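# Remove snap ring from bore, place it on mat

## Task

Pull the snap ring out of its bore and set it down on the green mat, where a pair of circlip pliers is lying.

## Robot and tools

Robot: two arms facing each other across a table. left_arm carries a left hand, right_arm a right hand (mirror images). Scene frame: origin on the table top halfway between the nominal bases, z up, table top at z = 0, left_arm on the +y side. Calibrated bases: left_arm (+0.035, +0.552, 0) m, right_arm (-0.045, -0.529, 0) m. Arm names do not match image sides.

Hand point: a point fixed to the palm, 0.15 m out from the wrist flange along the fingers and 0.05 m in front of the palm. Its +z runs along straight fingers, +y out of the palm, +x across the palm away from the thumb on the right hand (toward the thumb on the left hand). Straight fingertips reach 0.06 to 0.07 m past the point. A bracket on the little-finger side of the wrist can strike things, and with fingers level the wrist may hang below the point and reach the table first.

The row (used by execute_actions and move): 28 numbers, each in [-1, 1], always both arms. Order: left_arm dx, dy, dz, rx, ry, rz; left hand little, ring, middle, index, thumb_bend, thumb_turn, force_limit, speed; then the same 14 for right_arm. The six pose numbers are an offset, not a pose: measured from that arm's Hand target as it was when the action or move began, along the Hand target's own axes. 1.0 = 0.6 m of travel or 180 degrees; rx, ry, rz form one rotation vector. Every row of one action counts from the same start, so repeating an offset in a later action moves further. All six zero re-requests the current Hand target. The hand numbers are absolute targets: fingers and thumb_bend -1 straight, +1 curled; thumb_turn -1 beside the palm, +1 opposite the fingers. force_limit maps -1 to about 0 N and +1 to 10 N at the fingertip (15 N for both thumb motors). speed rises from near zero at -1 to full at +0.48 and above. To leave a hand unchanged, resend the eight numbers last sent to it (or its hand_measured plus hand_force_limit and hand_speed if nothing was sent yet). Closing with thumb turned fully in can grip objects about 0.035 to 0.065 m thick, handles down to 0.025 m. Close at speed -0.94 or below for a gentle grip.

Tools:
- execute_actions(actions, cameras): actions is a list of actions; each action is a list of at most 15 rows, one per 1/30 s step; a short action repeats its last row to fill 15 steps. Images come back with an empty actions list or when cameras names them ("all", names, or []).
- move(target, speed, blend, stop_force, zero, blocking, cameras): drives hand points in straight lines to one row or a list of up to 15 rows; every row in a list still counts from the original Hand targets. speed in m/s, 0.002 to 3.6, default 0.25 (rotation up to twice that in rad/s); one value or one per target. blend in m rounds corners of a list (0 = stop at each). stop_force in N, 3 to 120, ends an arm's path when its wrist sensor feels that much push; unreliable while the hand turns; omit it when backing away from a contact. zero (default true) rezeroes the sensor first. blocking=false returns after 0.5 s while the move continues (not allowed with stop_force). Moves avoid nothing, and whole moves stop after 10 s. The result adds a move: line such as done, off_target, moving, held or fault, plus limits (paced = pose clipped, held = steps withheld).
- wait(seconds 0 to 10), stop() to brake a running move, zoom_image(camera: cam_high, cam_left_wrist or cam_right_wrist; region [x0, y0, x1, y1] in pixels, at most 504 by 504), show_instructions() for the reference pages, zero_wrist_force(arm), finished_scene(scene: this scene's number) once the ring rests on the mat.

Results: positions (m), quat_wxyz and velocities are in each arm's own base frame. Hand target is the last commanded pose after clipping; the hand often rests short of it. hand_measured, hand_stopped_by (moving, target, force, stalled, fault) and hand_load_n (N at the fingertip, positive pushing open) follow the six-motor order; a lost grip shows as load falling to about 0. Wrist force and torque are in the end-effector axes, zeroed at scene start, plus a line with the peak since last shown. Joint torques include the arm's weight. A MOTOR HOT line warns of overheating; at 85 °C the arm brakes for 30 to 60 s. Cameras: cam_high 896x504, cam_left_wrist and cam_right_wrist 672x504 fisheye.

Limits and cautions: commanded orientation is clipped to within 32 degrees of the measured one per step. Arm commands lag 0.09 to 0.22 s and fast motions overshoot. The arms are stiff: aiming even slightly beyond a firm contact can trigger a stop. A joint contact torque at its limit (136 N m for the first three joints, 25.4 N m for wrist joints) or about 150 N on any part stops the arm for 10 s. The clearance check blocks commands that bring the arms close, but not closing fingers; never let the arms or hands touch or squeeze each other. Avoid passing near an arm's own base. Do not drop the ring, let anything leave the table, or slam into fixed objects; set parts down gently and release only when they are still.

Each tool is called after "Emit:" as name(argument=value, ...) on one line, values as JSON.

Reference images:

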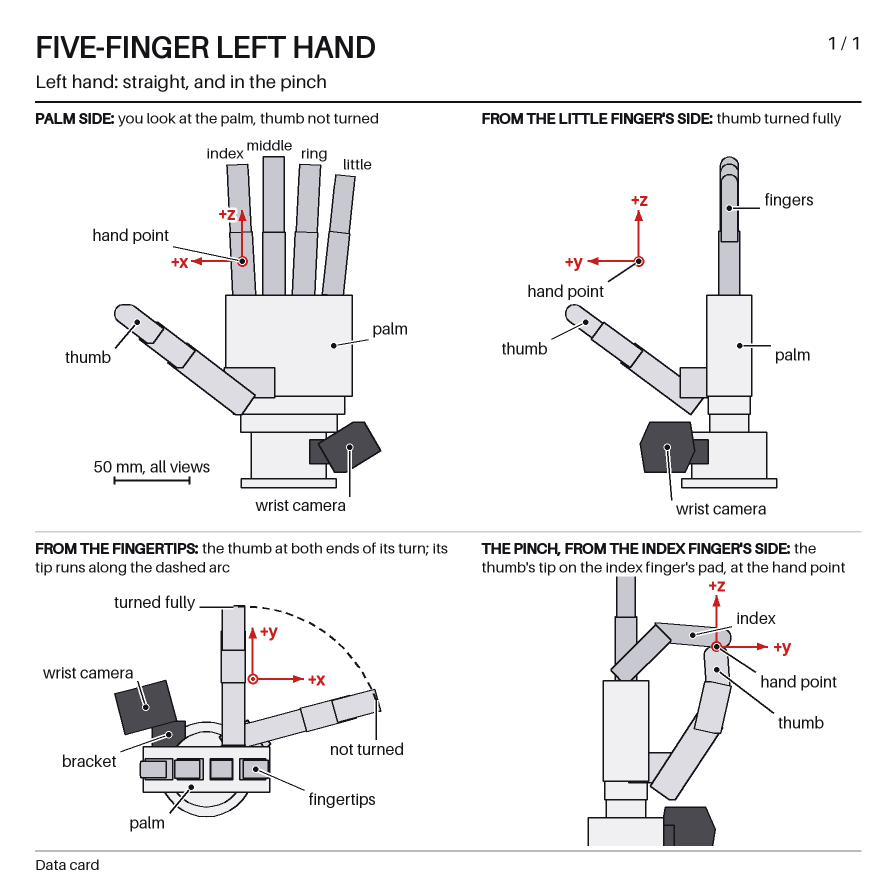

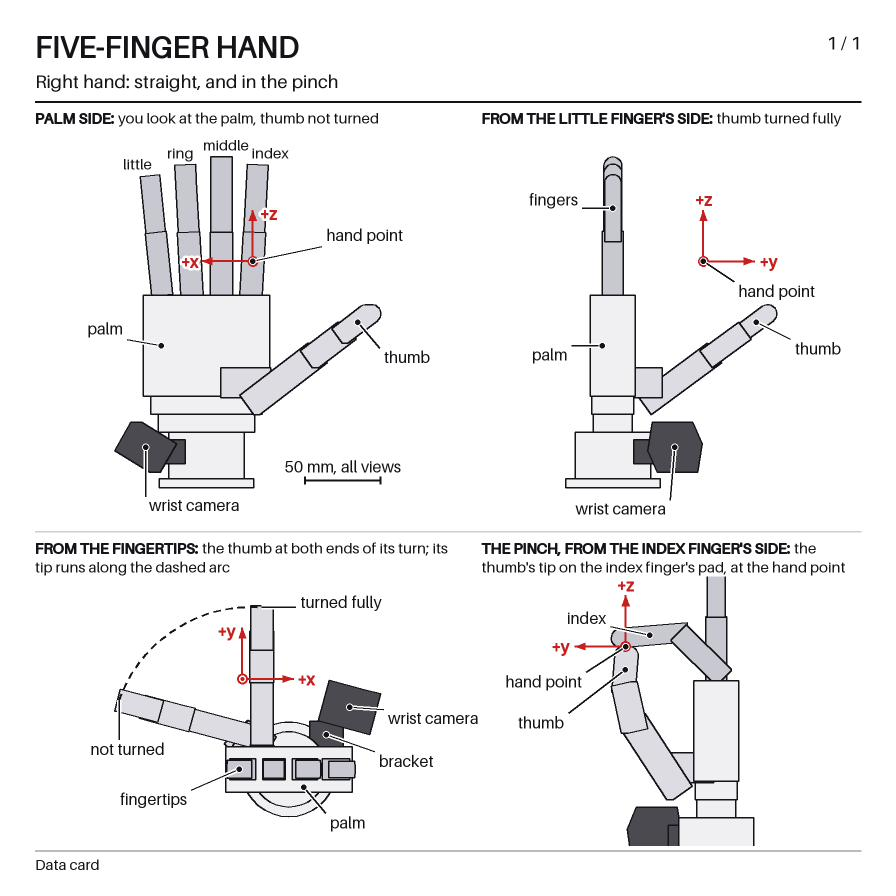

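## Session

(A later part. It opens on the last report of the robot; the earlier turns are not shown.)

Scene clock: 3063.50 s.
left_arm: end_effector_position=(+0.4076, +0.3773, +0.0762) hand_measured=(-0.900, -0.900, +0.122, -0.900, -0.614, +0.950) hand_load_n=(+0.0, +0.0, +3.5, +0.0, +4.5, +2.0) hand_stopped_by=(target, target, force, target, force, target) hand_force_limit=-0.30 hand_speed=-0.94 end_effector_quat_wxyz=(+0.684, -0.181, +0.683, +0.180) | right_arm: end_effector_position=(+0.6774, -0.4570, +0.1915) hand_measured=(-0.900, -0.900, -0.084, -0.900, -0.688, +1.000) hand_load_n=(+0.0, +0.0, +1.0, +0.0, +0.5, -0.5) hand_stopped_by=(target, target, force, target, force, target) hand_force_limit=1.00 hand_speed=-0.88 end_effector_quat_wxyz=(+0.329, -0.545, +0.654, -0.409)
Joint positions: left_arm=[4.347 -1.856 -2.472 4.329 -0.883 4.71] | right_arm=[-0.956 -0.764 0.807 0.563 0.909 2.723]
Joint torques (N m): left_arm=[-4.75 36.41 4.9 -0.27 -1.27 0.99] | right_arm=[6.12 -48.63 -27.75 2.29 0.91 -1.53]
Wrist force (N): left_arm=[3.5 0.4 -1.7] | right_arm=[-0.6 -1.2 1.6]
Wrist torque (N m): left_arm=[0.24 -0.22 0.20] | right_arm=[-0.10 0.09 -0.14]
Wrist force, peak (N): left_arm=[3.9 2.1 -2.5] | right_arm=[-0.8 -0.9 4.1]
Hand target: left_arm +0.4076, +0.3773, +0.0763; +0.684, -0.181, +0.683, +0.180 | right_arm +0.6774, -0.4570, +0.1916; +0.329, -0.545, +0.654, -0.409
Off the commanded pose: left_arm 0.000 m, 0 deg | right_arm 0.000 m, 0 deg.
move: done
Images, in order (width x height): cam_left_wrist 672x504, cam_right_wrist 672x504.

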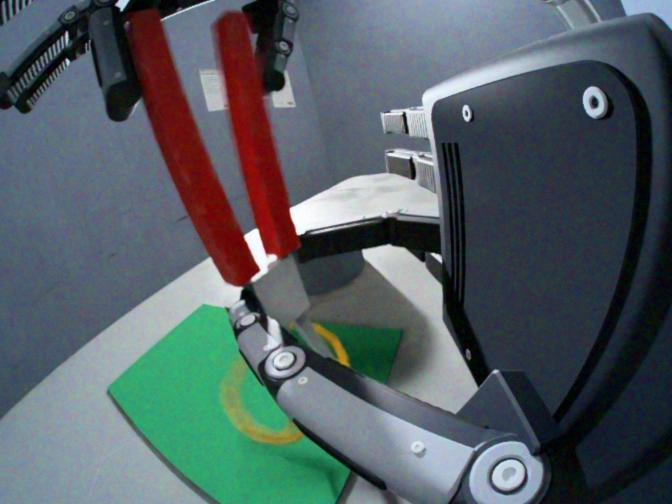

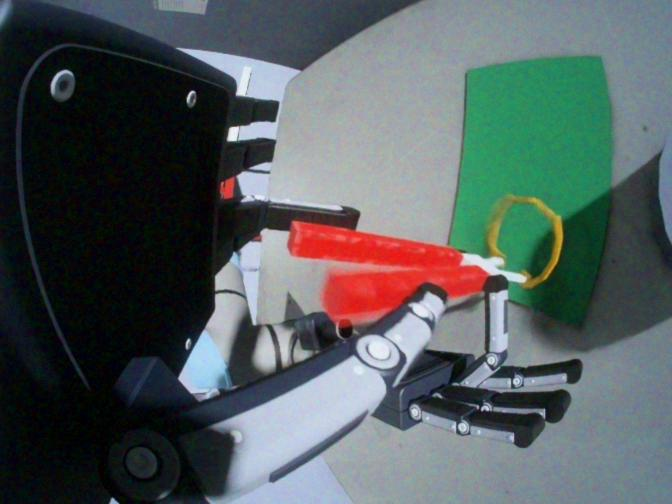

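Emit:
wait(seconds=0.5, cameras=["all"])

Emit:
zoom_image(camera="cam_left_wrist", region=[180, 290, 400, 504])

Emit:
zoom_image(camera="cam_right_wrist", region=[464, 170, 624, 310])

Emit:
zoom_image(camera="cam_high", region=[340, 110, 460, 230])

Scene clock: 3067.03 s.
left_arm: end_effector_position=(+0.4076, +0.3773, +0.0763) hand_measured=(-0.900, -0.900, +0.122, -0.900, -0.614, +0.950) hand_load_n=(+0.0, +0.0, +4.0, +0.0, +4.5, +2.0) hand_stopped_by=(target, target, force, target, force, target) hand_force_limit=-0.30 hand_speed=-0.94 end_effector_quat_wxyz=(+0.684, -0.181, +0.683, +0.180) | right_arm: end_effector_position=(+0.6774, -0.4570, +0.1916) hand_measured=(-0.900, -0.900, -0.084, -0.900, -0.688, +1.000) hand_load_n=(+0.0, +0.0, +1.0, +0.0, +0.5, +0.0) hand_stopped_by=(target, target, force, target, force, target) hand_force_limit=1.00 hand_speed=-0.88 end_effector_quat_wxyz=(+0.329, -0.545, +0.654, -0.409)
Joint positions: left_arm=[4.347 -1.856 -2.472 4.329 -0.883 4.71] | right_arm=[-0.956 -0.764 0.807 0.563 0.909 2.723]
Joint torques (N m): left_arm=[7.04 36.7 19.23 1.1 1.32 -1.59] | right_arm=[6.29 -59.56 -25.8 2.37 1.02 0.93]
Wrist force (N): left_arm=[3.7 0.6 -1.4] | right_arm=[-0.6 -1.5 1.4]
Wrist torque (N m): left_arm=[0.27 -0.21 0.18] | right_arm=[-0.08 0.10 -0.13]
Wrist force, peak (N): left_arm=[4.1 0.7 -1.3] | right_arm=[-0.8 -1.7 1.8]
Hand target: left_arm +0.4076, +0.3773, +0.0763; +0.684, -0.181, +0.683, +0.180 | right_arm +0.6774, -0.4570, +0.1916; +0.329, -0.545, +0.654, -0.409
Off the commanded pose: left_arm 0.000 m, 0 deg | right_arm 0.000 m, 0 deg.
wait: 0.50 s; at rest from the start

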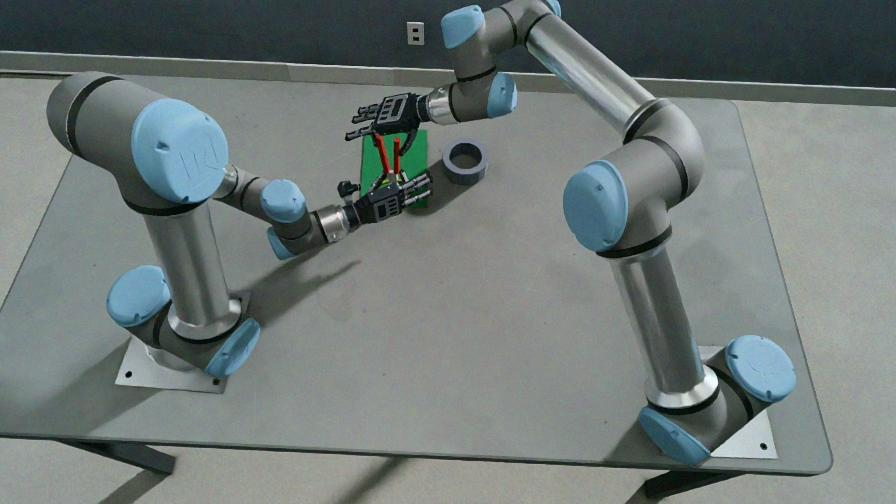

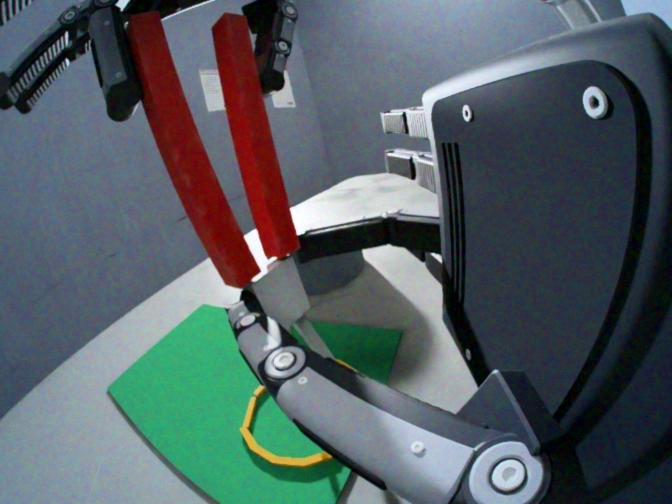

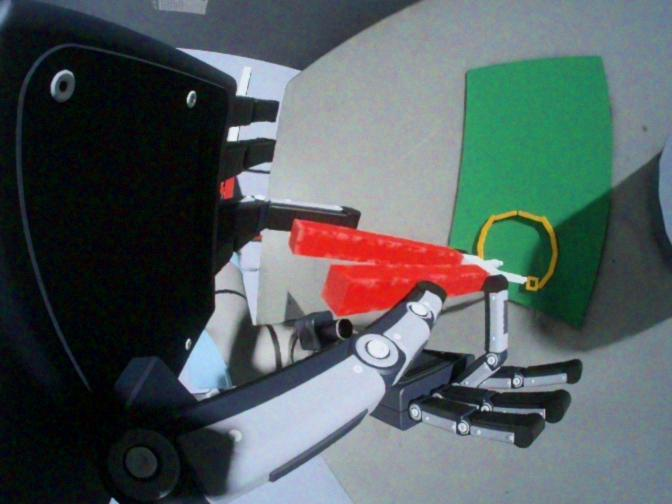

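Scaled by 2.291 from the camera's 672x504 image, which has a finer 960x720 frame.

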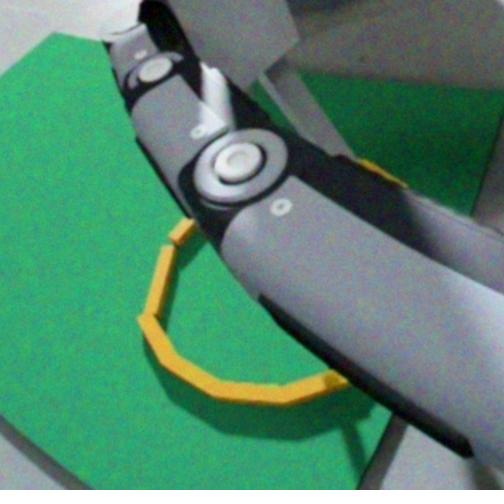

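Scaled by 3.150 from the camera's 672x504 image, which has a finer 960x720 frame.

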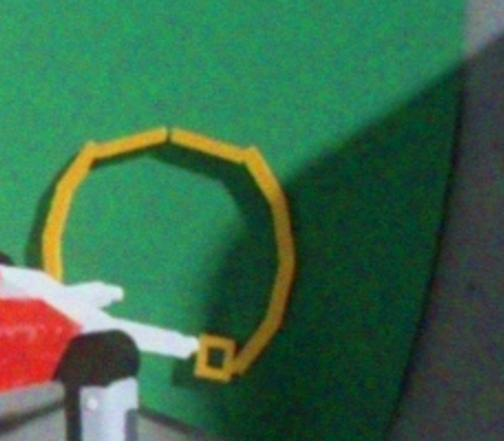

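Scaled by 4.200 from the camera's 896x504 image, which has a finer 1280x720 frame.

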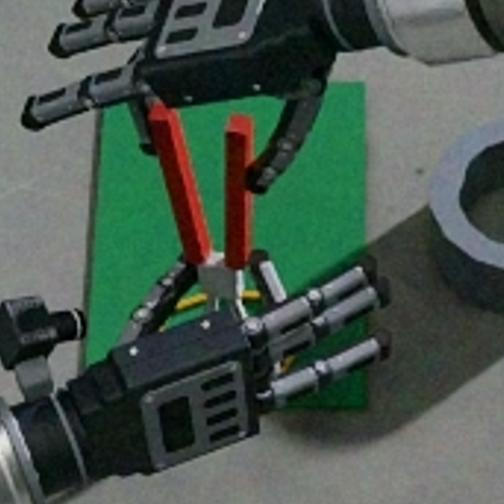

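Emit:
move(target=[[-0.0167, 0, 0, 0, 0, 0, -0.9, -0.9, 0.62, -0.9, -0.6, 1, -0.3, -0.94, 0.00025, -0.0149, -0.0075, 0, 0, 0, -0.9, -0.9, -0.03, -0.9, -0.6, 1, 1, -0.88]], speed=0.015, cameras=["cam_left_wrist", "cam_right_wrist"])

Emit:
zoom_image(camera="cam_left_wrist", region=[180, 290, 400, 504])

Emit:
zoom_image(camera="cam_right_wrist", region=[464, 170, 624, 310])

Scene clock: 3073.13 s.
left_arm: end_effector_position=(+0.4076, +0.3773, +0.0865) hand_measured=(-0.900, -0.900, +0.122, -0.900, -0.614, +0.950) hand_load_n=(+0.0, +0.0, +3.5, +0.0, +4.5, +2.0) hand_stopped_by=(target, target, force, target, force, target) hand_force_limit=-0.30 hand_speed=-0.94 end_effector_quat_wxyz=(+0.684, -0.181, +0.683, +0.180) | right_arm: end_effector_position=(+0.6774, -0.4570, +0.2017) hand_measured=(-0.900, -0.900, -0.084, -0.900, -0.688, +1.000) hand_load_n=(+0.0, +0.0, +1.0, +0.0, +0.5, +0.0) hand_stopped_by=(target, target, force, target, force, target) hand_force_limit=1.00 hand_speed=-0.88 end_effector_quat_wxyz=(+0.329, -0.545, +0.654, -0.409)
Joint positions: left_arm=[4.347 -1.821 -2.467 4.289 -0.883 4.71] | right_arm=[-0.956 -0.765 0.782 0.588 0.909 2.723]
Joint torques (N m): left_arm=[8 9.28 14.4 4.31 1.29 -0.46] | right_arm=[4.7 -53.55 -14.24 -1.35 0.73 0.96]
Wrist force (N): left_arm=[3.6 0.3 -1.3] | right_arm=[-0.6 -1.5 1.6]
Wrist torque (N m): left_arm=[0.22 -0.21 0.20] | right_arm=[-0.11 0.10 -0.14]
Wrist force, peak (N): left_arm=[4.3 0.4 -1.1] | right_arm=[-0.1 -1.9 1.8]
Hand target: left_arm +0.4076, +0.3773, +0.0863; +0.684, -0.181, +0.683, +0.180 | right_arm +0.6774, -0.4570, +0.2016; +0.329, -0.545, +0.654, -0.409
Off the commanded pose: left_arm 0.000 m, 0 deg | right_arm 0.000 m, 0 deg.
move: done
Images, in order (width x height): cam_left_wrist 672x504, cam_right_wrist 672x504.

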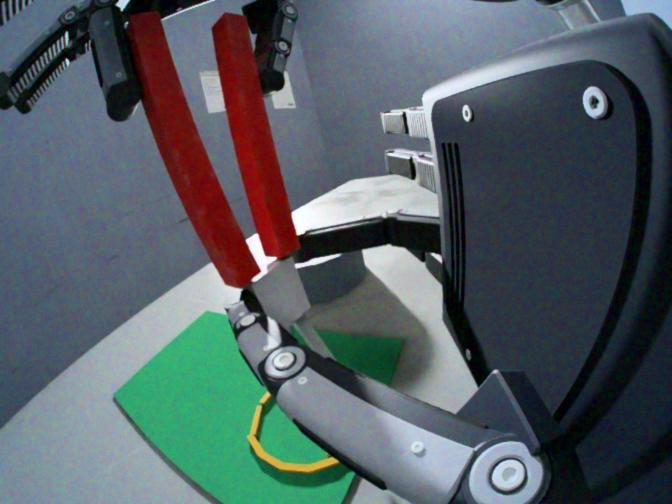

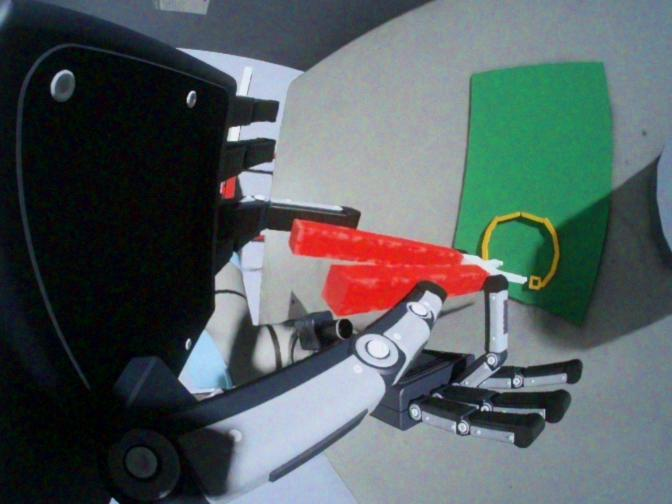

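Scaled by 2.291 from the camera's 672x504 image, which has a finer 960x720 frame.

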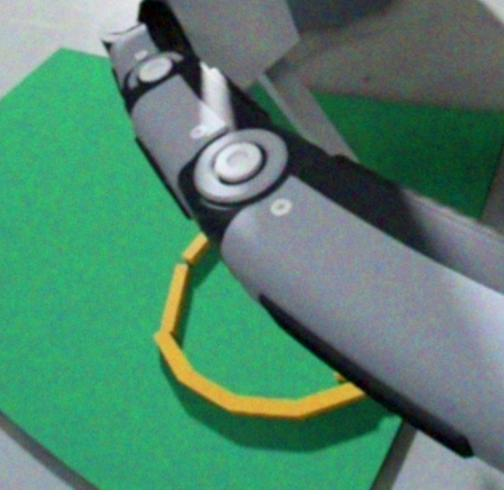

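Scaled by 3.150 from the camera's 672x504 image, which has a finer 960x720 frame.

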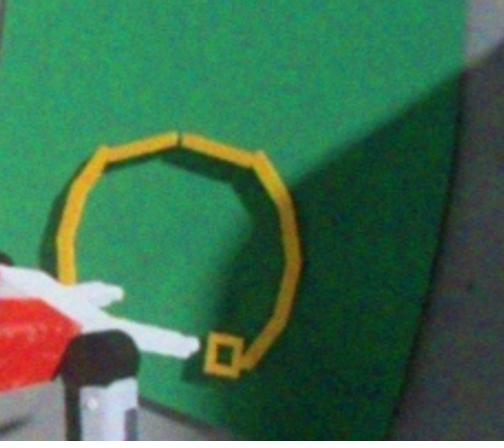

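Emit:
move(target=[[-0.05, 0, 0, 0, 0, 0, -0.9, -0.9, 0.62, -0.9, -0.6, 1, -0.3, -0.94, 0.00075, -0.0447, -0.0224, 0, 0, 0, -0.9, -0.9, -0.03, -0.9, -0.6, 1, 1, -0.88]], speed=0.04)

Emit:
execute_actions(actions=[[[0,0,0,0,0,0,-0.9,-0.9,0.62,-0.9,-0.6,1,-0.3,-0.94,0,0,0,0,0,0,-0.9,-0.9,0.2,-0.9,-0.58,1,0.4,-0.9]]], cameras=["cam_left_wrist", "cam_right_wrist"])

Scene clock: 3113.17 s.
left_arm: end_effector_position=(+0.4076, +0.3775, +0.1165) hand_measured=(-0.900, -0.900, +0.122, -0.900, -0.614, +0.950) hand_load_n=(+0.0, +0.0, +3.5, +0.0, +4.0, +2.5) hand_stopped_by=(target, target, force, target, force, target) hand_force_limit=-0.30 hand_speed=-0.94 end_effector_quat_wxyz=(+0.684, -0.181, +0.683, +0.180) | right_arm: end_effector_position=(+0.6774, -0.4570, +0.2316) hand_measured=(-0.900, -0.900, -0.084, -0.900, -0.688, +1.000) hand_load_n=(+0.0, -0.5, +1.5, +0.0, +0.5, +0.0) hand_stopped_by=(target, target, force, target, force, target) hand_force_limit=1.00 hand_speed=-0.88 end_effector_quat_wxyz=(+0.329, -0.545, +0.654, -0.409)
Joint positions: left_arm=[4.347 -1.722 -2.447 4.17 -0.883 4.71] | right_arm=[-0.956 -0.763 0.702 0.666 0.909 2.723]
Joint torques (N m): left_arm=[7.59 7.69 3.24 4.6 1.25 1.71] | right_arm=[5.16 -47.09 -13.66 -1.21 0.82 -1.08]
Wrist force (N): left_arm=[4.6 0.3 -1.1] | right_arm=[-0.4 -2.2 1.3]
Wrist torque (N m): left_arm=[0.25 -0.20 0.19] | right_arm=[-0.06 0.07 -0.13]
Wrist force, peak (N): left_arm=[4.6 0.1 -1.3] | right_arm=[-0.7 -2.1 1.6]
Hand target: left_arm +0.4076, +0.3774, +0.1163; +0.684, -0.181, +0.683, +0.180 | right_arm +0.6774, -0.4570, +0.2316; +0.329, -0.545, +0.654, -0.409
Off the commanded pose: left_arm 0.000 m, 0 deg | right_arm 0.000 m, 0 deg.
move: done

Scene clock: 3114.33 s.
left_arm: end_effector_position=(+0.4076, +0.3774, +0.1164) hand_measured=(-0.900, -0.900, +0.124, -0.900, -0.614, +0.950) hand_load_n=(+0.0, +0.0, +1.0, +0.0, +3.0, +1.5) hand_stopped_by=(target, target, force, target, force, target) hand_force_limit=-0.30 hand_speed=-0.94 end_effector_quat_wxyz=(+0.684, -0.181, +0.683, +0.180) | right_arm: end_effector_position=(+0.6774, -0.4570, +0.2316) hand_measured=(-0.900, -0.900, +0.166, -0.900, -0.582, +1.000) hand_load_n=(+0.0, +0.0, +7.0, -0.5, +4.5, +0.5) hand_stopped_by=(target, target, force, target, target, target) hand_force_limit=0.40 hand_speed=-0.90 end_effector_quat_wxyz=(+0.329, -0.545, +0.654, -0.409)
Joint positions: left_arm=[4.347 -1.722 -2.448 4.17 -0.883 4.71] | right_arm=[-0.956 -0.763 0.702 0.666 0.909 2.723]
Joint torques (N m): left_arm=[6.61 7.21 2.89 0.99 0.25 1.61] | right_arm=[7.82 -59.71 -15.42 0.45 0.96 -1.74]
Wrist force (N): left_arm=[2.9 1.6 -2.2] | right_arm=[-0.7 -0.2 1.0]
Wrist torque (N m): left_arm=[0.30 -0.23 0.17] | right_arm=[-0.17 0.08 -0.10]
Wrist force, peak (N): left_arm=[4.6 0.4 -0.8] | right_arm=[-0.4 -2.3 1.5]
Hand target: left_arm +0.4076, +0.3774, +0.1163; +0.684, -0.181, +0.683, +0.180 | right_arm +0.6774, -0.4570, +0.2316; +0.329, -0.545, +0.654, -0.409
Off the commanded pose: left_arm 0.000 m, 0 deg | right_arm 0.000 m, 0 deg.
Images, in order (width x height): cam_left_wrist 672x504, cam_right_wrist 672x504.

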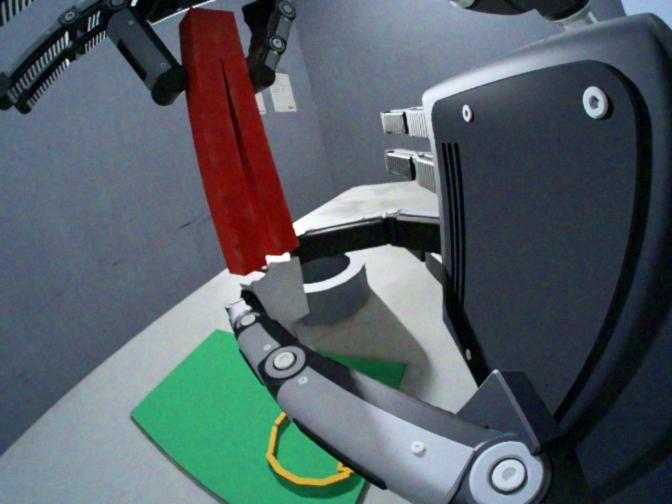

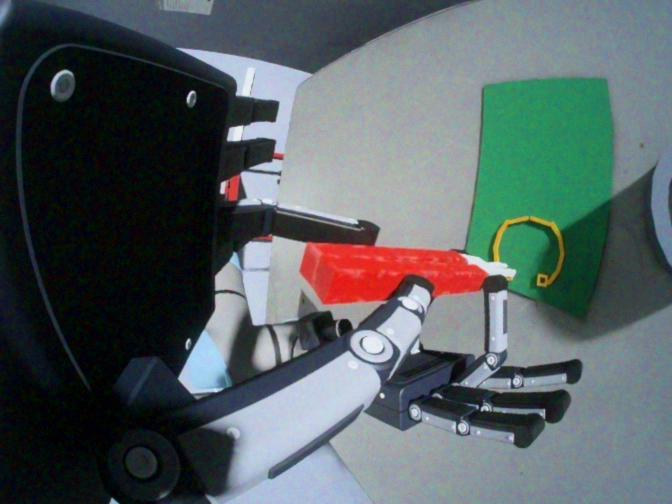

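Emit:
execute_actions(actions=[[[0,0,0,0,0,0,-0.9,-0.9,0.62,-0.9,-0.6,1,-0.3,-0.94,0,0,0,0,0,0,-0.9,-0.9,0.3,-0.9,-0.5,1,0.7,-0.9]]])

Emit:
execute_actions(actions=[[[0,0,0,0,0,0,-0.9,-0.9,0.0,-0.9,-0.6,1,-0.3,-0.8,0,0,0,0,0,0,-0.9,-0.9,0.3,-0.9,-0.5,1,0.7,-0.9]]], cameras=["cam_left_wrist", "cam_right_wrist"])

Scene clock: 3118.17 s.
left_arm: end_effector_position=(+0.4076, +0.3774, +0.1163) hand_measured=(-0.900, -0.900, +0.124, -0.900, -0.614, +0.950) hand_load_n=(+0.0, +0.0, +1.0, +0.0, +2.5, +1.0) hand_stopped_by=(target, target, force, target, force, target) hand_force_limit=-0.30 hand_speed=-0.94 end_effector_quat_wxyz=(+0.684, -0.181, +0.683, +0.180) | right_arm: end_effector_position=(+0.6774, -0.4570, +0.2316) hand_measured=(-0.900, -0.900, +0.170, -0.900, -0.554, +1.000) hand_load_n=(+0.0, +0.0, +13.0, +0.0, +12.5, +2.0) hand_stopped_by=(target, target, force, target, force, target) hand_force_limit=0.70 hand_speed=-0.90 end_effector_quat_wxyz=(+0.329, -0.545, +0.654, -0.409)
Joint positions: left_arm=[4.347 -1.722 -2.448 4.17 -0.883 4.71] | right_arm=[-0.956 -0.763 0.702 0.666 0.909 2.723]
Joint torques (N m): left_arm=[3.53 10.04 4.89 0.84 -1.52 0.34] | right_arm=[7.61 -60.19 -20.63 1.3 0.46 -1.66]
Wrist force (N): left_arm=[2.1 1.0 -1.9] | right_arm=[-0.8 0.0 1.7]
Wrist torque (N m): left_arm=[0.29 -0.23 0.20] | right_arm=[-0.11 0.09 -0.13]
Wrist force, peak (N): left_arm=[2.9 2.0 -2.5] | right_arm=[-0.9 0.3 2.2]
Hand target: left_arm +0.4076, +0.3774, +0.1163; +0.684, -0.181, +0.683, +0.180 | right_arm +0.6774, -0.4570, +0.2316; +0.329, -0.545, +0.654, -0.409
Off the commanded pose: left_arm 0.000 m, 0 deg | right_arm 0.000 m, 0 deg.

Scene clock: 3118.87 s.
left_arm: end_effector_position=(+0.4076, +0.3774, +0.1163) hand_measured=(-0.900, -0.900, +0.000, -0.900, -0.612, +0.950) hand_load_n=(+0.0, +0.0, +0.0, +0.0, +1.0, +0.5) hand_stopped_by=(target, target, target, target, force, target) hand_force_limit=-0.30 hand_speed=-0.80 end_effector_quat_wxyz=(+0.684, -0.181, +0.683, +0.180) | right_arm: end_effector_position=(+0.6774, -0.4570, +0.2316) hand_measured=(-0.900, -0.900, +0.170, -0.900, -0.554, +1.000) hand_load_n=(+0.0, -0.5, +13.5, +0.0, +12.0, +2.5) hand_stopped_by=(target, target, force, target, force, target) hand_force_limit=0.70 hand_speed=-0.90 end_effector_quat_wxyz=(+0.329, -0.545, +0.654, -0.409)
Joint positions: left_arm=[4.347 -1.722 -2.448 4.17 -0.883 4.71] | right_arm=[-0.956 -0.763 0.702 0.666 0.909 2.723]
Joint torques (N m): left_arm=[2.79 10.69 4.97 0.89 -1.13 0.15] | right_arm=[7.71 -59.98 -21.81 0.61 0.4 -1.72]
Wrist force (N): left_arm=[2.6 1.2 -1.8] | right_arm=[-0.7 0.5 1.3]
Wrist torque (N m): left_arm=[0.22 -0.30 0.22] | right_arm=[-0.10 0.07 -0.09]
Wrist force, peak (N): left_arm=[2.8 1.4 -1.9] | right_arm=[-0.9 0.5 2.0]
Hand target: left_arm +0.4076, +0.3774, +0.1163; +0.684, -0.181, +0.683, +0.180 | right_arm +0.6774, -0.4570, +0.2316; +0.329, -0.545, +0.654, -0.409
Off the commanded pose: left_arm 0.000 m, 0 deg | right_arm 0.000 m, 0 deg.
Images, in order (width x height): cam_left_wrist 672x504, cam_right_wrist 672x504.

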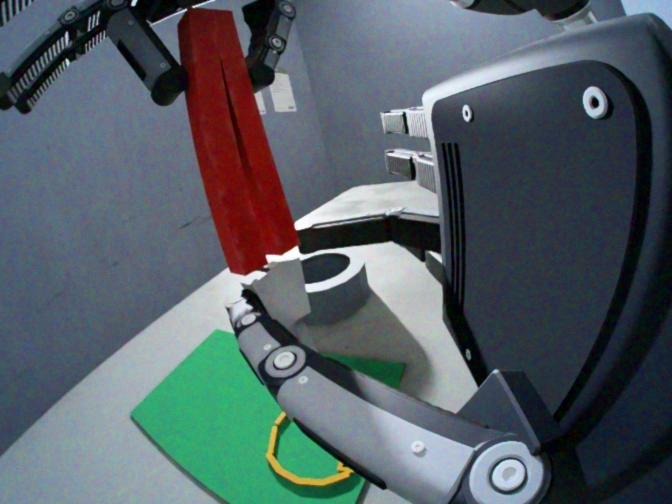

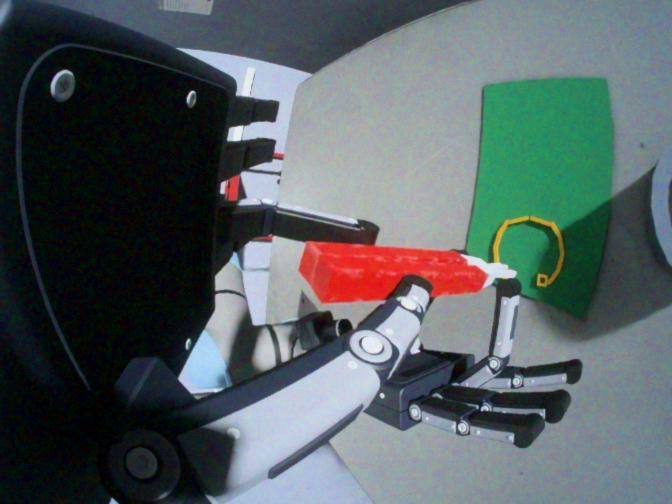

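Emit:
execute_actions(actions=[[[0,0,0,0,0,0,-0.9,-0.9,-0.6,-0.9,-0.75,1,-0.3,-0.6,0,0,0,0,0,0,-0.9,-0.9,0.3,-0.9,-0.5,1,0.7,-0.9]]])

Emit:
move(target=[0, 0, -0.15, 0, 0, 0, -0.9, -0.9, -0.6, -0.9, -0.75, 1, -0.3, -0.6, 0, 0, 0, 0, 0, 0, -0.9, -0.9, 0.3, -0.9, -0.5, 1, 0.7, -0.9], speed=0.06, cameras=["all"])

Scene clock: 3121.73 s.
left_arm: end_effector_position=(+0.4076, +0.3774, +0.1163) hand_measured=(-0.900, -0.900, -0.600, -0.900, -0.750, +0.950) hand_load_n=(+0.0, +0.0, +0.0, +0.0, +0.0, +0.0) hand_stopped_by=(target, target, target, target, target, target) hand_force_limit=-0.30 hand_speed=-0.60 end_effector_quat_wxyz=(+0.684, -0.181, +0.683, +0.180) | right_arm: end_effector_position=(+0.6774, -0.4570, +0.2316) hand_measured=(-0.900, -0.900, +0.170, -0.900, -0.554, +1.000) hand_load_n=(+0.0, +0.0, +12.5, +0.0, +12.5, +3.0) hand_stopped_by=(target, target, force, target, force, target) hand_force_limit=0.70 hand_speed=-0.90 end_effector_quat_wxyz=(+0.329, -0.545, +0.654, -0.409)
Joint positions: left_arm=[4.347 -1.722 -2.448 4.17 -0.883 4.71] | right_arm=[-0.956 -0.763 0.702 0.666 0.909 2.723]
Joint torques (N m): left_arm=[-0.1 12.92 6.45 0.9 -0.32 -0.62] | right_arm=[8.02 -59.89 -25.17 -1.5 -0.03 -1.65]
Wrist force (N): left_arm=[2.1 1.0 -1.8] | right_arm=[-0.6 0.0 1.9]
Wrist torque (N m): left_arm=[0.29 -0.22 0.19] | right_arm=[-0.09 0.08 -0.10]
Wrist force, peak (N): left_arm=[2.6 1.5 -2.1] | right_arm=[-0.8 0.1 2.1]
Hand target: left_arm +0.4076, +0.3774, +0.1163; +0.684, -0.181, +0.683, +0.180 | right_arm +0.6774, -0.4570, +0.2316; +0.329, -0.545, +0.654, -0.409
Off the commanded pose: left_arm 0.000 m, 0 deg | right_arm 0.000 m, 0 deg.

Scene clock: 3123.67 s.
left_arm: end_effector_position=(+0.3294, +0.3329, +0.1163) hand_measured=(-0.900, -0.900, -0.600, -0.900, -0.750, +0.950) hand_load_n=(+0.0, +0.0, +0.0, +0.0, +0.0, +0.0) hand_stopped_by=(target, target, target, target, target, target) hand_force_limit=-0.30 hand_speed=-0.60 end_effector_quat_wxyz=(+0.684, -0.181, +0.683, +0.180) | right_arm: end_effector_position=(+0.6774, -0.4570, +0.2316) hand_measured=(-0.900, -0.900, +0.170, -0.900, -0.554, +1.000) hand_load_n=(+0.0, +0.0, +12.5, -0.5, +12.5, +2.5) hand_stopped_by=(target, target, force, target, force, target) hand_force_limit=0.70 hand_speed=-0.90 end_effector_quat_wxyz=(+0.329, -0.545, +0.654, -0.409)
Joint positions: left_arm=[4.661 -1.494 -2.694 4.189 -0.569 4.71] | right_arm=[-0.956 -0.763 0.702 0.666 0.909 2.723]
Joint torques (N m): left_arm=[5.97 1.63 13.44 2.66 0.77 -1.38] | right_arm=[8.13 -59.92 -25.23 -1.48 -0.32 -1.68]
Wrist force (N): left_arm=[2.4 0.7 -1.5] | right_arm=[-0.9 0.2 1.8]
Wrist torque (N m): left_arm=[0.23 -0.26 0.22] | right_arm=[-0.05 0.12 -0.12]
Wrist force, peak (N): left_arm=[2.7 0.9 -2.0] | right_arm=[-0.9 -0.3 2.2]
Hand target: left_arm +0.3294, +0.3329, +0.1163; +0.684, -0.181, +0.683, +0.180 | right_arm +0.6774, -0.4570, +0.2316; +0.329, -0.545, +0.654, -0.409
Off the commanded pose: left_arm 0.000 m, 0 deg | right_arm 0.000 m, 0 deg.
move: done

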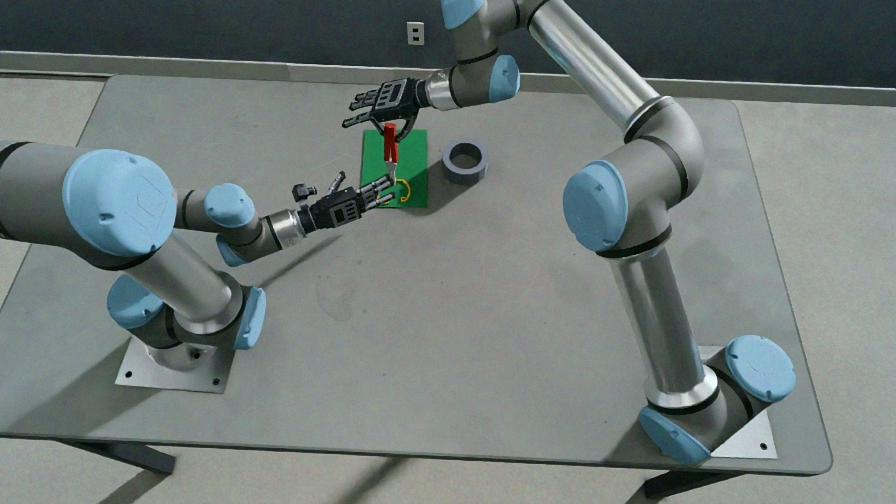

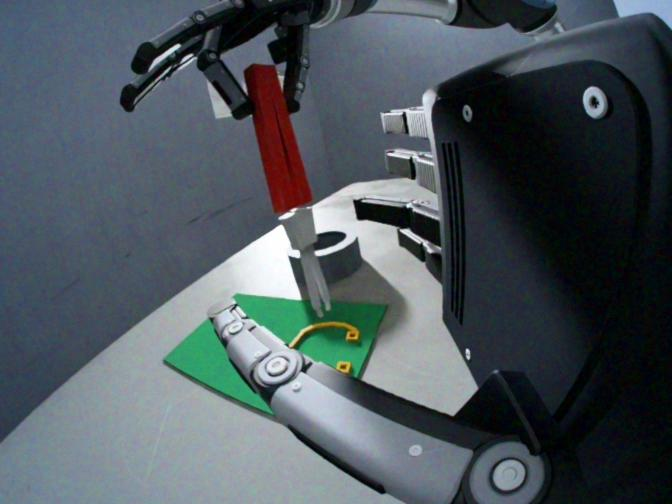

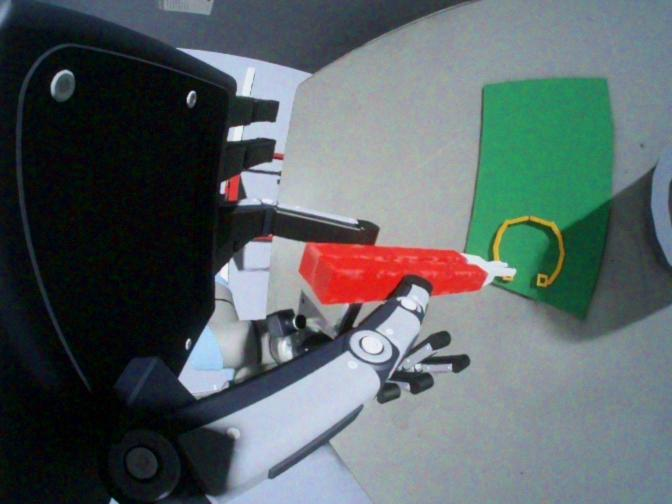

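Emit:
move(target=[-0.2, 0, 0, 0, 0, 0, -0.9, -0.9, -0.6, -0.9, -0.75, 1, -0.3, -0.6, -0.036, 0.1789, -0.2462, 0, 0, 0, -0.9, -0.9, 0.3, -0.9, -0.5, 1, 0.7, -0.9], speed=0.1, cameras=["all"])

Scene clock: 3133.43 s.
left_arm: end_effector_position=(+0.3292, +0.3330, +0.2364) hand_measured=(-0.900, -0.900, -0.600, -0.900, -0.750, +0.950) hand_load_n=(+0.0, +0.0, +0.0, +0.0, +0.0, +0.5) hand_stopped_by=(target, target, target, target, target, target) hand_force_limit=-0.30 hand_speed=-0.60 end_effector_quat_wxyz=(+0.684, -0.181, +0.683, +0.181) | right_arm: end_effector_position=(+0.5045, -0.4023, +0.2017) hand_measured=(-0.900, -0.900, +0.170, -0.900, -0.554, +1.000) hand_load_n=(+0.0, +0.0, +12.5, +0.0, +12.5, +2.5) hand_stopped_by=(target, target, force, target, force, target) hand_force_limit=0.70 hand_speed=-0.90 end_effector_quat_wxyz=(+0.329, -0.545, +0.654, -0.409)
Joint positions: left_arm=[4.662 -1.119 -2.494 3.614 -0.568 4.71] | right_arm=[-1.18 -1.159 1.443 0.451 0.733 2.533]
Joint torques (N m): left_arm=[3.85 -12.5 13.64 1.38 0.85 0.08] | right_arm=[4.73 -38.67 -14.13 2.8 0.09 0.98]
Wrist force (N): left_arm=[1.9 0.6 -1.3] | right_arm=[-1.2 0.2 2.0]
Wrist torque (N m): left_arm=[0.20 -0.18 0.12] | right_arm=[-0.06 0.12 -0.15]
Wrist force, peak (N): left_arm=[3.2 0.8 -1.6] | right_arm=[-1.0 -0.7 2.6]
Hand target: left_arm +0.3292, +0.3330, +0.2363; +0.684, -0.181, +0.683, +0.180 | right_arm +0.5045, -0.4022, +0.2017; +0.329, -0.545, +0.654, -0.409
Off the commanded pose: left_arm 0.000 m, 0 deg | right_arm 0.000 m, 0 deg.
move: done

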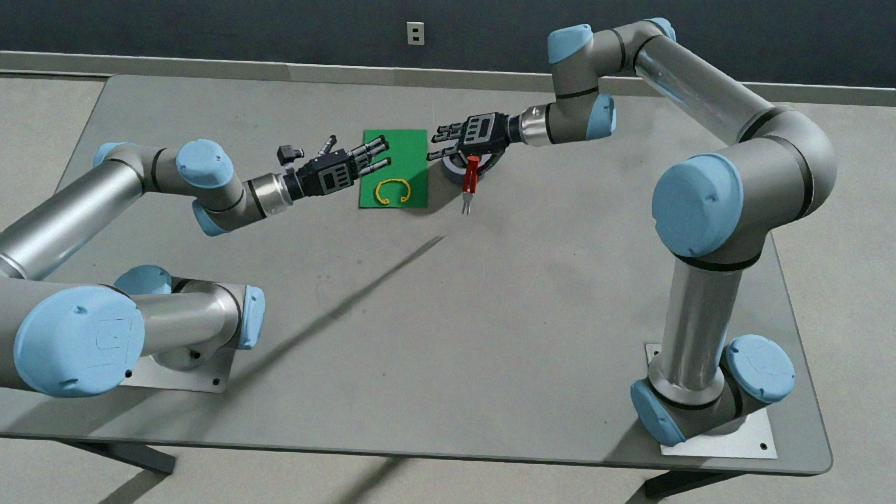

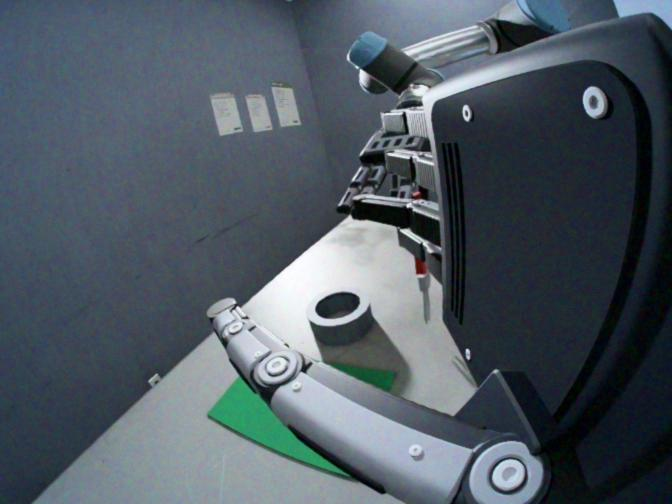

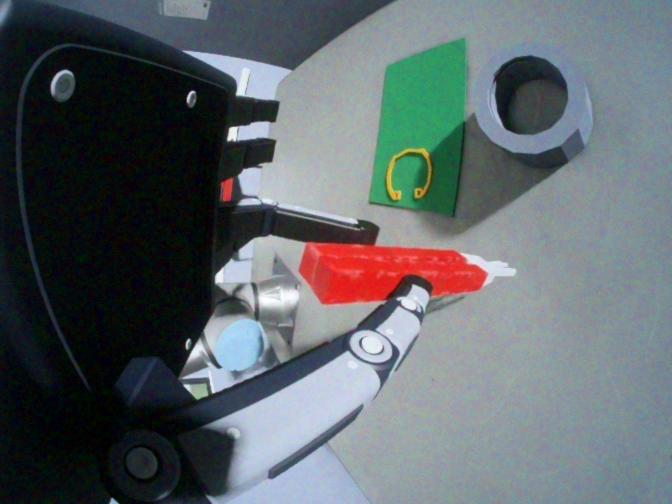

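Emit:
zoom_image(camera="cam_high", region=[350, 120, 450, 220])

Emit:
zoom_image(camera="cam_right_wrist", region=[360, 30, 480, 220])

Scaled by 5.040 from the camera's 896x504 image, which has a finer 1280x720 frame.

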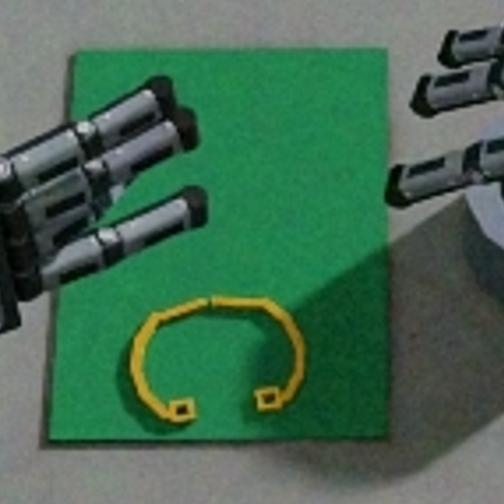

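Scaled by 2.653 from the camera's 672x504 image, which has a finer 960x720 frame.

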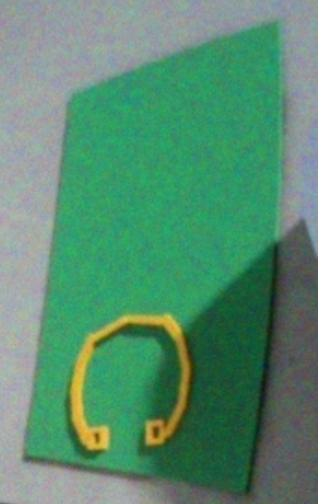

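Emit:
move(target=[0, 0, 0, 0, 0, 0, -0.9, -0.9, -0.6, -0.9, -0.75, 1, -0.3, -0.6, -0.0009, 0.0521, 0.0261, 0, 0, 0, -0.9, -0.9, 0.3, -0.9, -0.5, 1, 0.7, -0.9], speed=0.015, stop_force=3, cameras=["cam_right_wrist"])

Scene clock: 3143.30 s.
left_arm: end_effector_position=(+0.3292, +0.3330, +0.2363) hand_measured=(-0.900, -0.900, -0.600, -0.900, -0.750, +0.950) hand_load_n=(+0.0, +0.0, +0.0, +0.0, +0.0, +0.0) hand_stopped_by=(target, target, target, target, target, target) hand_force_limit=-0.30 hand_speed=-0.60 end_effector_quat_wxyz=(+0.684, -0.181, +0.683, +0.180) | right_arm: end_effector_position=(+0.5045, -0.4021, +0.1798) hand_measured=(-0.900, -0.900, +0.170, -0.900, -0.554, +1.000) hand_load_n=(+0.0, +0.0, +12.5, +0.0, +12.5, +2.5) hand_stopped_by=(target, target, force, target, force, target) hand_force_limit=0.70 hand_speed=-0.90 end_effector_quat_wxyz=(+0.329, -0.545, +0.654, -0.409)
Joint positions: left_arm=[4.662 -1.119 -2.494 3.614 -0.568 4.71] | right_arm=[-1.18 -1.143 1.478 0.4 0.733 2.533]
Joint torques (N m): left_arm=[-5.72 -13.39 10.48 1.07 -1.65 -1.8] | right_arm=[1.78 -43.85 -24.84 -0.88 1.08 -1.45]
Wrist force (N): left_arm=[2.7 0.6 -1.8] | right_arm=[-0.6 -2.4 0.4]
Wrist torque (N m): left_arm=[0.23 -0.30 0.16] | right_arm=[-0.10 0.08 -0.17]
Wrist force, peak (N): left_arm=[2.6 1.0 -1.8] | right_arm=[0.2 -11.3 -4.0]
Hand target: left_arm +0.3292, +0.3330, +0.2363; +0.684, -0.181, +0.683, +0.180 | right_arm +0.5045, -0.4021, +0.1798; +0.329, -0.545, +0.654, -0.409 (not the last commanded pose)
Off the commanded pose: left_arm 0.000 m, 0 deg | right_arm 0.013 m, 0 deg.
move: contact (right_arm)
Images, in order (width x height): cam_right_wrist 672x504.

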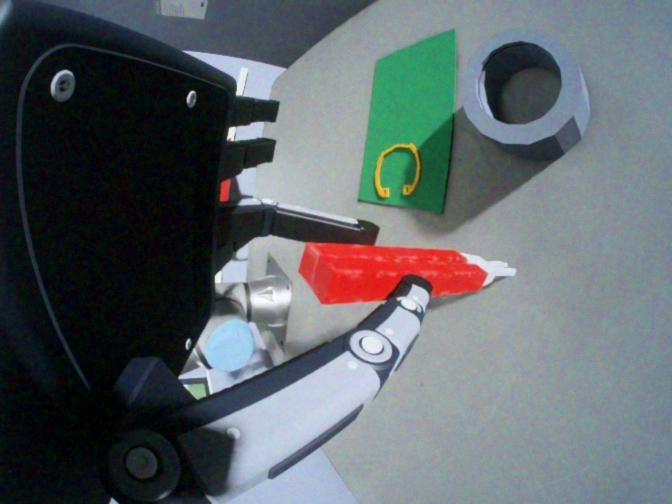

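Emit:
move(target=[[0, 0, 0, 0, 0, 0, -0.9, -0.9, -0.6, -0.9, -0.75, 1, -0.3, -0.6, -0.0564, 0.0052, 0.001, 0, 0, 0, -0.9, -0.9, 0.3, -0.9, -0.5, 1, 0.7, -0.9],[0, 0, 0, 0, 0, 0, -0.9, -0.9, -0.6, -0.9, -0.75, 1, -0.3, -0.6, -0.1146, 0.0225, 0.0078, 0, 0, 0, -0.9, -0.9, 0.3, -0.9, -0.5, 1, 0.7, -0.9],[0, 0, 0, 0, 0, 0, -0.9, -0.9, -0.6, -0.9, -0.75, 1, -0.3, -0.6, -0.1748, 0.0563, 0.023, 0, 0, 0, -0.9, -0.9, 0.3, -0.9, -0.5, 1, 0.7, -0.9]], speed=0.05, blend=0.01, cameras=["cam_high", "cam_right_wrist"])

Scene clock: 3154.80 s.
left_arm: end_effector_position=(+0.3292, +0.3330, +0.2363) hand_measured=(-0.900, -0.900, -0.600, -0.900, -0.750, +0.950) hand_load_n=(+0.0, +0.0, +0.0, +0.0, +0.0, +0.5) hand_stopped_by=(target, target, target, target, target, target) hand_force_limit=-0.30 hand_speed=-0.60 end_effector_quat_wxyz=(+0.684, -0.181, +0.683, +0.180) | right_arm: end_effector_position=(+0.5215, -0.2991, +0.1419) hand_measured=(-0.900, -0.900, +0.170, -0.900, -0.554, +1.000) hand_load_n=(-0.5, +0.0, +13.5, +0.0, +14.0, +1.0) hand_stopped_by=(target, target, force, target, force, target) hand_force_limit=0.70 hand_speed=-0.90 end_effector_quat_wxyz=(+0.329, -0.545, +0.654, -0.409) end_effector_velocity=(+0.000, +0.000, +0.001) end_effector_angular_velocity=(+0.003, +0.001, +0.001)
Joint positions: left_arm=[4.662 -1.119 -2.494 3.614 -0.568 4.71] | right_arm=[-1.043 -1.272 1.751 0.169 0.839 2.656]
Joint velocities: left_arm=[within noise] | right_arm=[-0.002 0.001 -0.003 0.006 -0.003 -0.002]
Joint torques (N m): left_arm=[-5.7 -13.49 10.52 2.59 -1.7 -1.77] | right_arm=[-13.5 -22 -24.8 2.42 -3.17 -2.15]
Wrist force (N): left_arm=[2.5 0.7 -1.7] | right_arm=[-0.6 -0.6 1.5]
Wrist torque (N m): left_arm=[0.24 -0.26 0.15] | right_arm=[-0.08 0.11 -0.13]
Wrist force, peak (N): left_arm=[2.4 0.9 -2.0] | right_arm=[-6.3 -20.7 -9.1]
Hand target: left_arm +0.3292, +0.3330, +0.2363; +0.684, -0.181, +0.683, +0.180 | right_arm +0.5214, -0.2992, +0.1418; +0.329, -0.545, +0.654, -0.409
Off the commanded pose: left_arm 0.000 m, 0 deg | right_arm 0.000 m, 0 deg.
move: done
Images, in order (width x height): cam_high 896x504, cam_right_wrist 672x504.

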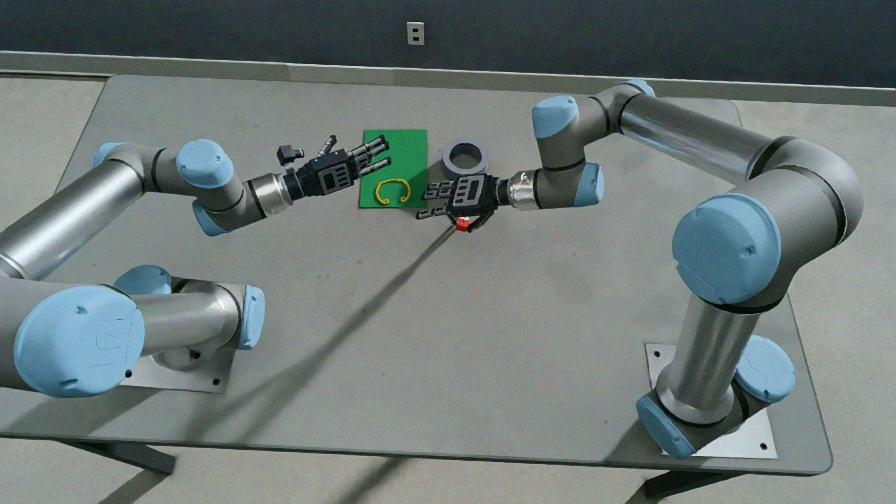

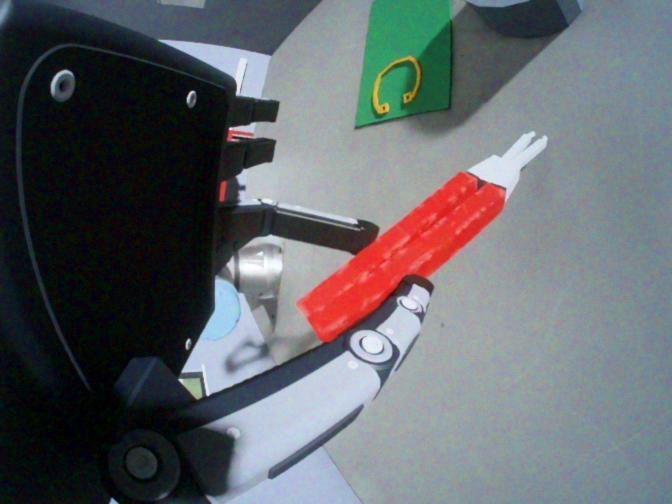

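Emit:
move(target=[[0, 0, 0, 0, 0, 0, -0.9, -0.9, -0.6, -0.9, -0.75, 1, -0.3, -0.6, -0.0484, 0.0465, 0.022, 0, 0, 0, -0.9, -0.9, 0.3, -0.9, -0.5, 1, 0.7, -0.9],[0, 0, 0, 0, 0, 0, -0.9, -0.9, -0.6, -0.9, -0.75, 1, -0.3, -0.6, -0.0819, 0.1024, 0.0491, 0, 0, 0, -0.9, -0.9, 0.3, -0.9, -0.5, 1, 0.7, -0.9]], speed=0.04, blend=0.01, cameras=["cam_right_wrist"])

Scene clock: 3161.07 s.
left_arm: end_effector_position=(+0.3292, +0.3330, +0.2363) hand_measured=(-0.900, -0.900, -0.600, -0.900, -0.750, +0.950) hand_load_n=(+0.0, +0.0, +0.0, +0.0, +0.0, +0.0) hand_stopped_by=(target, target, target, target, target, target) hand_force_limit=-0.30 hand_speed=-0.60 end_effector_quat_wxyz=(+0.684, -0.181, +0.683, +0.180) | right_arm: end_effector_position=(+0.5293, -0.2515, +0.0728) hand_measured=(-0.900, -0.900, +0.170, -0.900, -0.554, +1.000) hand_load_n=(+0.0, +0.0, +14.5, +0.0, +14.0, +1.5) hand_stopped_by=(target, target, force, target, force, target) hand_force_limit=0.70 hand_speed=-0.90 end_effector_quat_wxyz=(+0.329, -0.545, +0.654, -0.409) end_effector_velocity=(+0.000, +0.000, +0.001) end_effector_angular_velocity=(+0.000, +0.001, +0.001)
Joint positions: left_arm=[4.662 -1.119 -2.494 3.614 -0.568 4.71] | right_arm=[-0.963 -1.242 1.911 -0.061 0.904 2.718]
Joint velocities: left_arm=[within noise] | right_arm=[-0.001 -0.001 -0.002 0.005 -0.001 -0.002]
Joint torques (N m): left_arm=[-5.29 -13.49 11.02 2.64 -1.65 -1.67] | right_arm=[-13.17 -37.69 -22.24 2.32 -2.67 -0.93]
Wrist force (N): left_arm=[2.4 0.5 -1.5] | right_arm=[-0.5 0.0 1.6]
Wrist torque (N m): left_arm=[0.20 -0.24 0.15] | right_arm=[0.04 0.09 -0.15]
Wrist force, peak (N): left_arm=[2.5 1.0 -1.9] | right_arm=[-1.3 -0.9 1.9]
Hand target: left_arm +0.3292, +0.3330, +0.2363; +0.684, -0.181, +0.683, +0.180 | right_arm +0.5293, -0.2517, +0.0729; +0.329, -0.545, +0.654, -0.409
Off the commanded pose: left_arm 0.000 m, 0 deg | right_arm 0.000 m, 0 deg.
move: done
Images, in order (width x height): cam_right_wrist 672x504.

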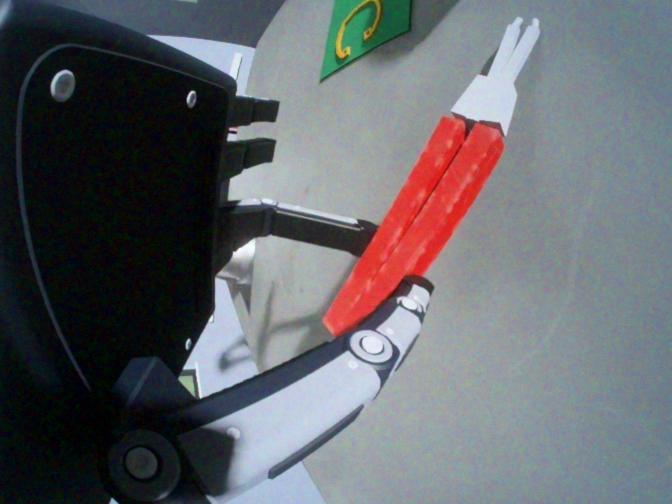

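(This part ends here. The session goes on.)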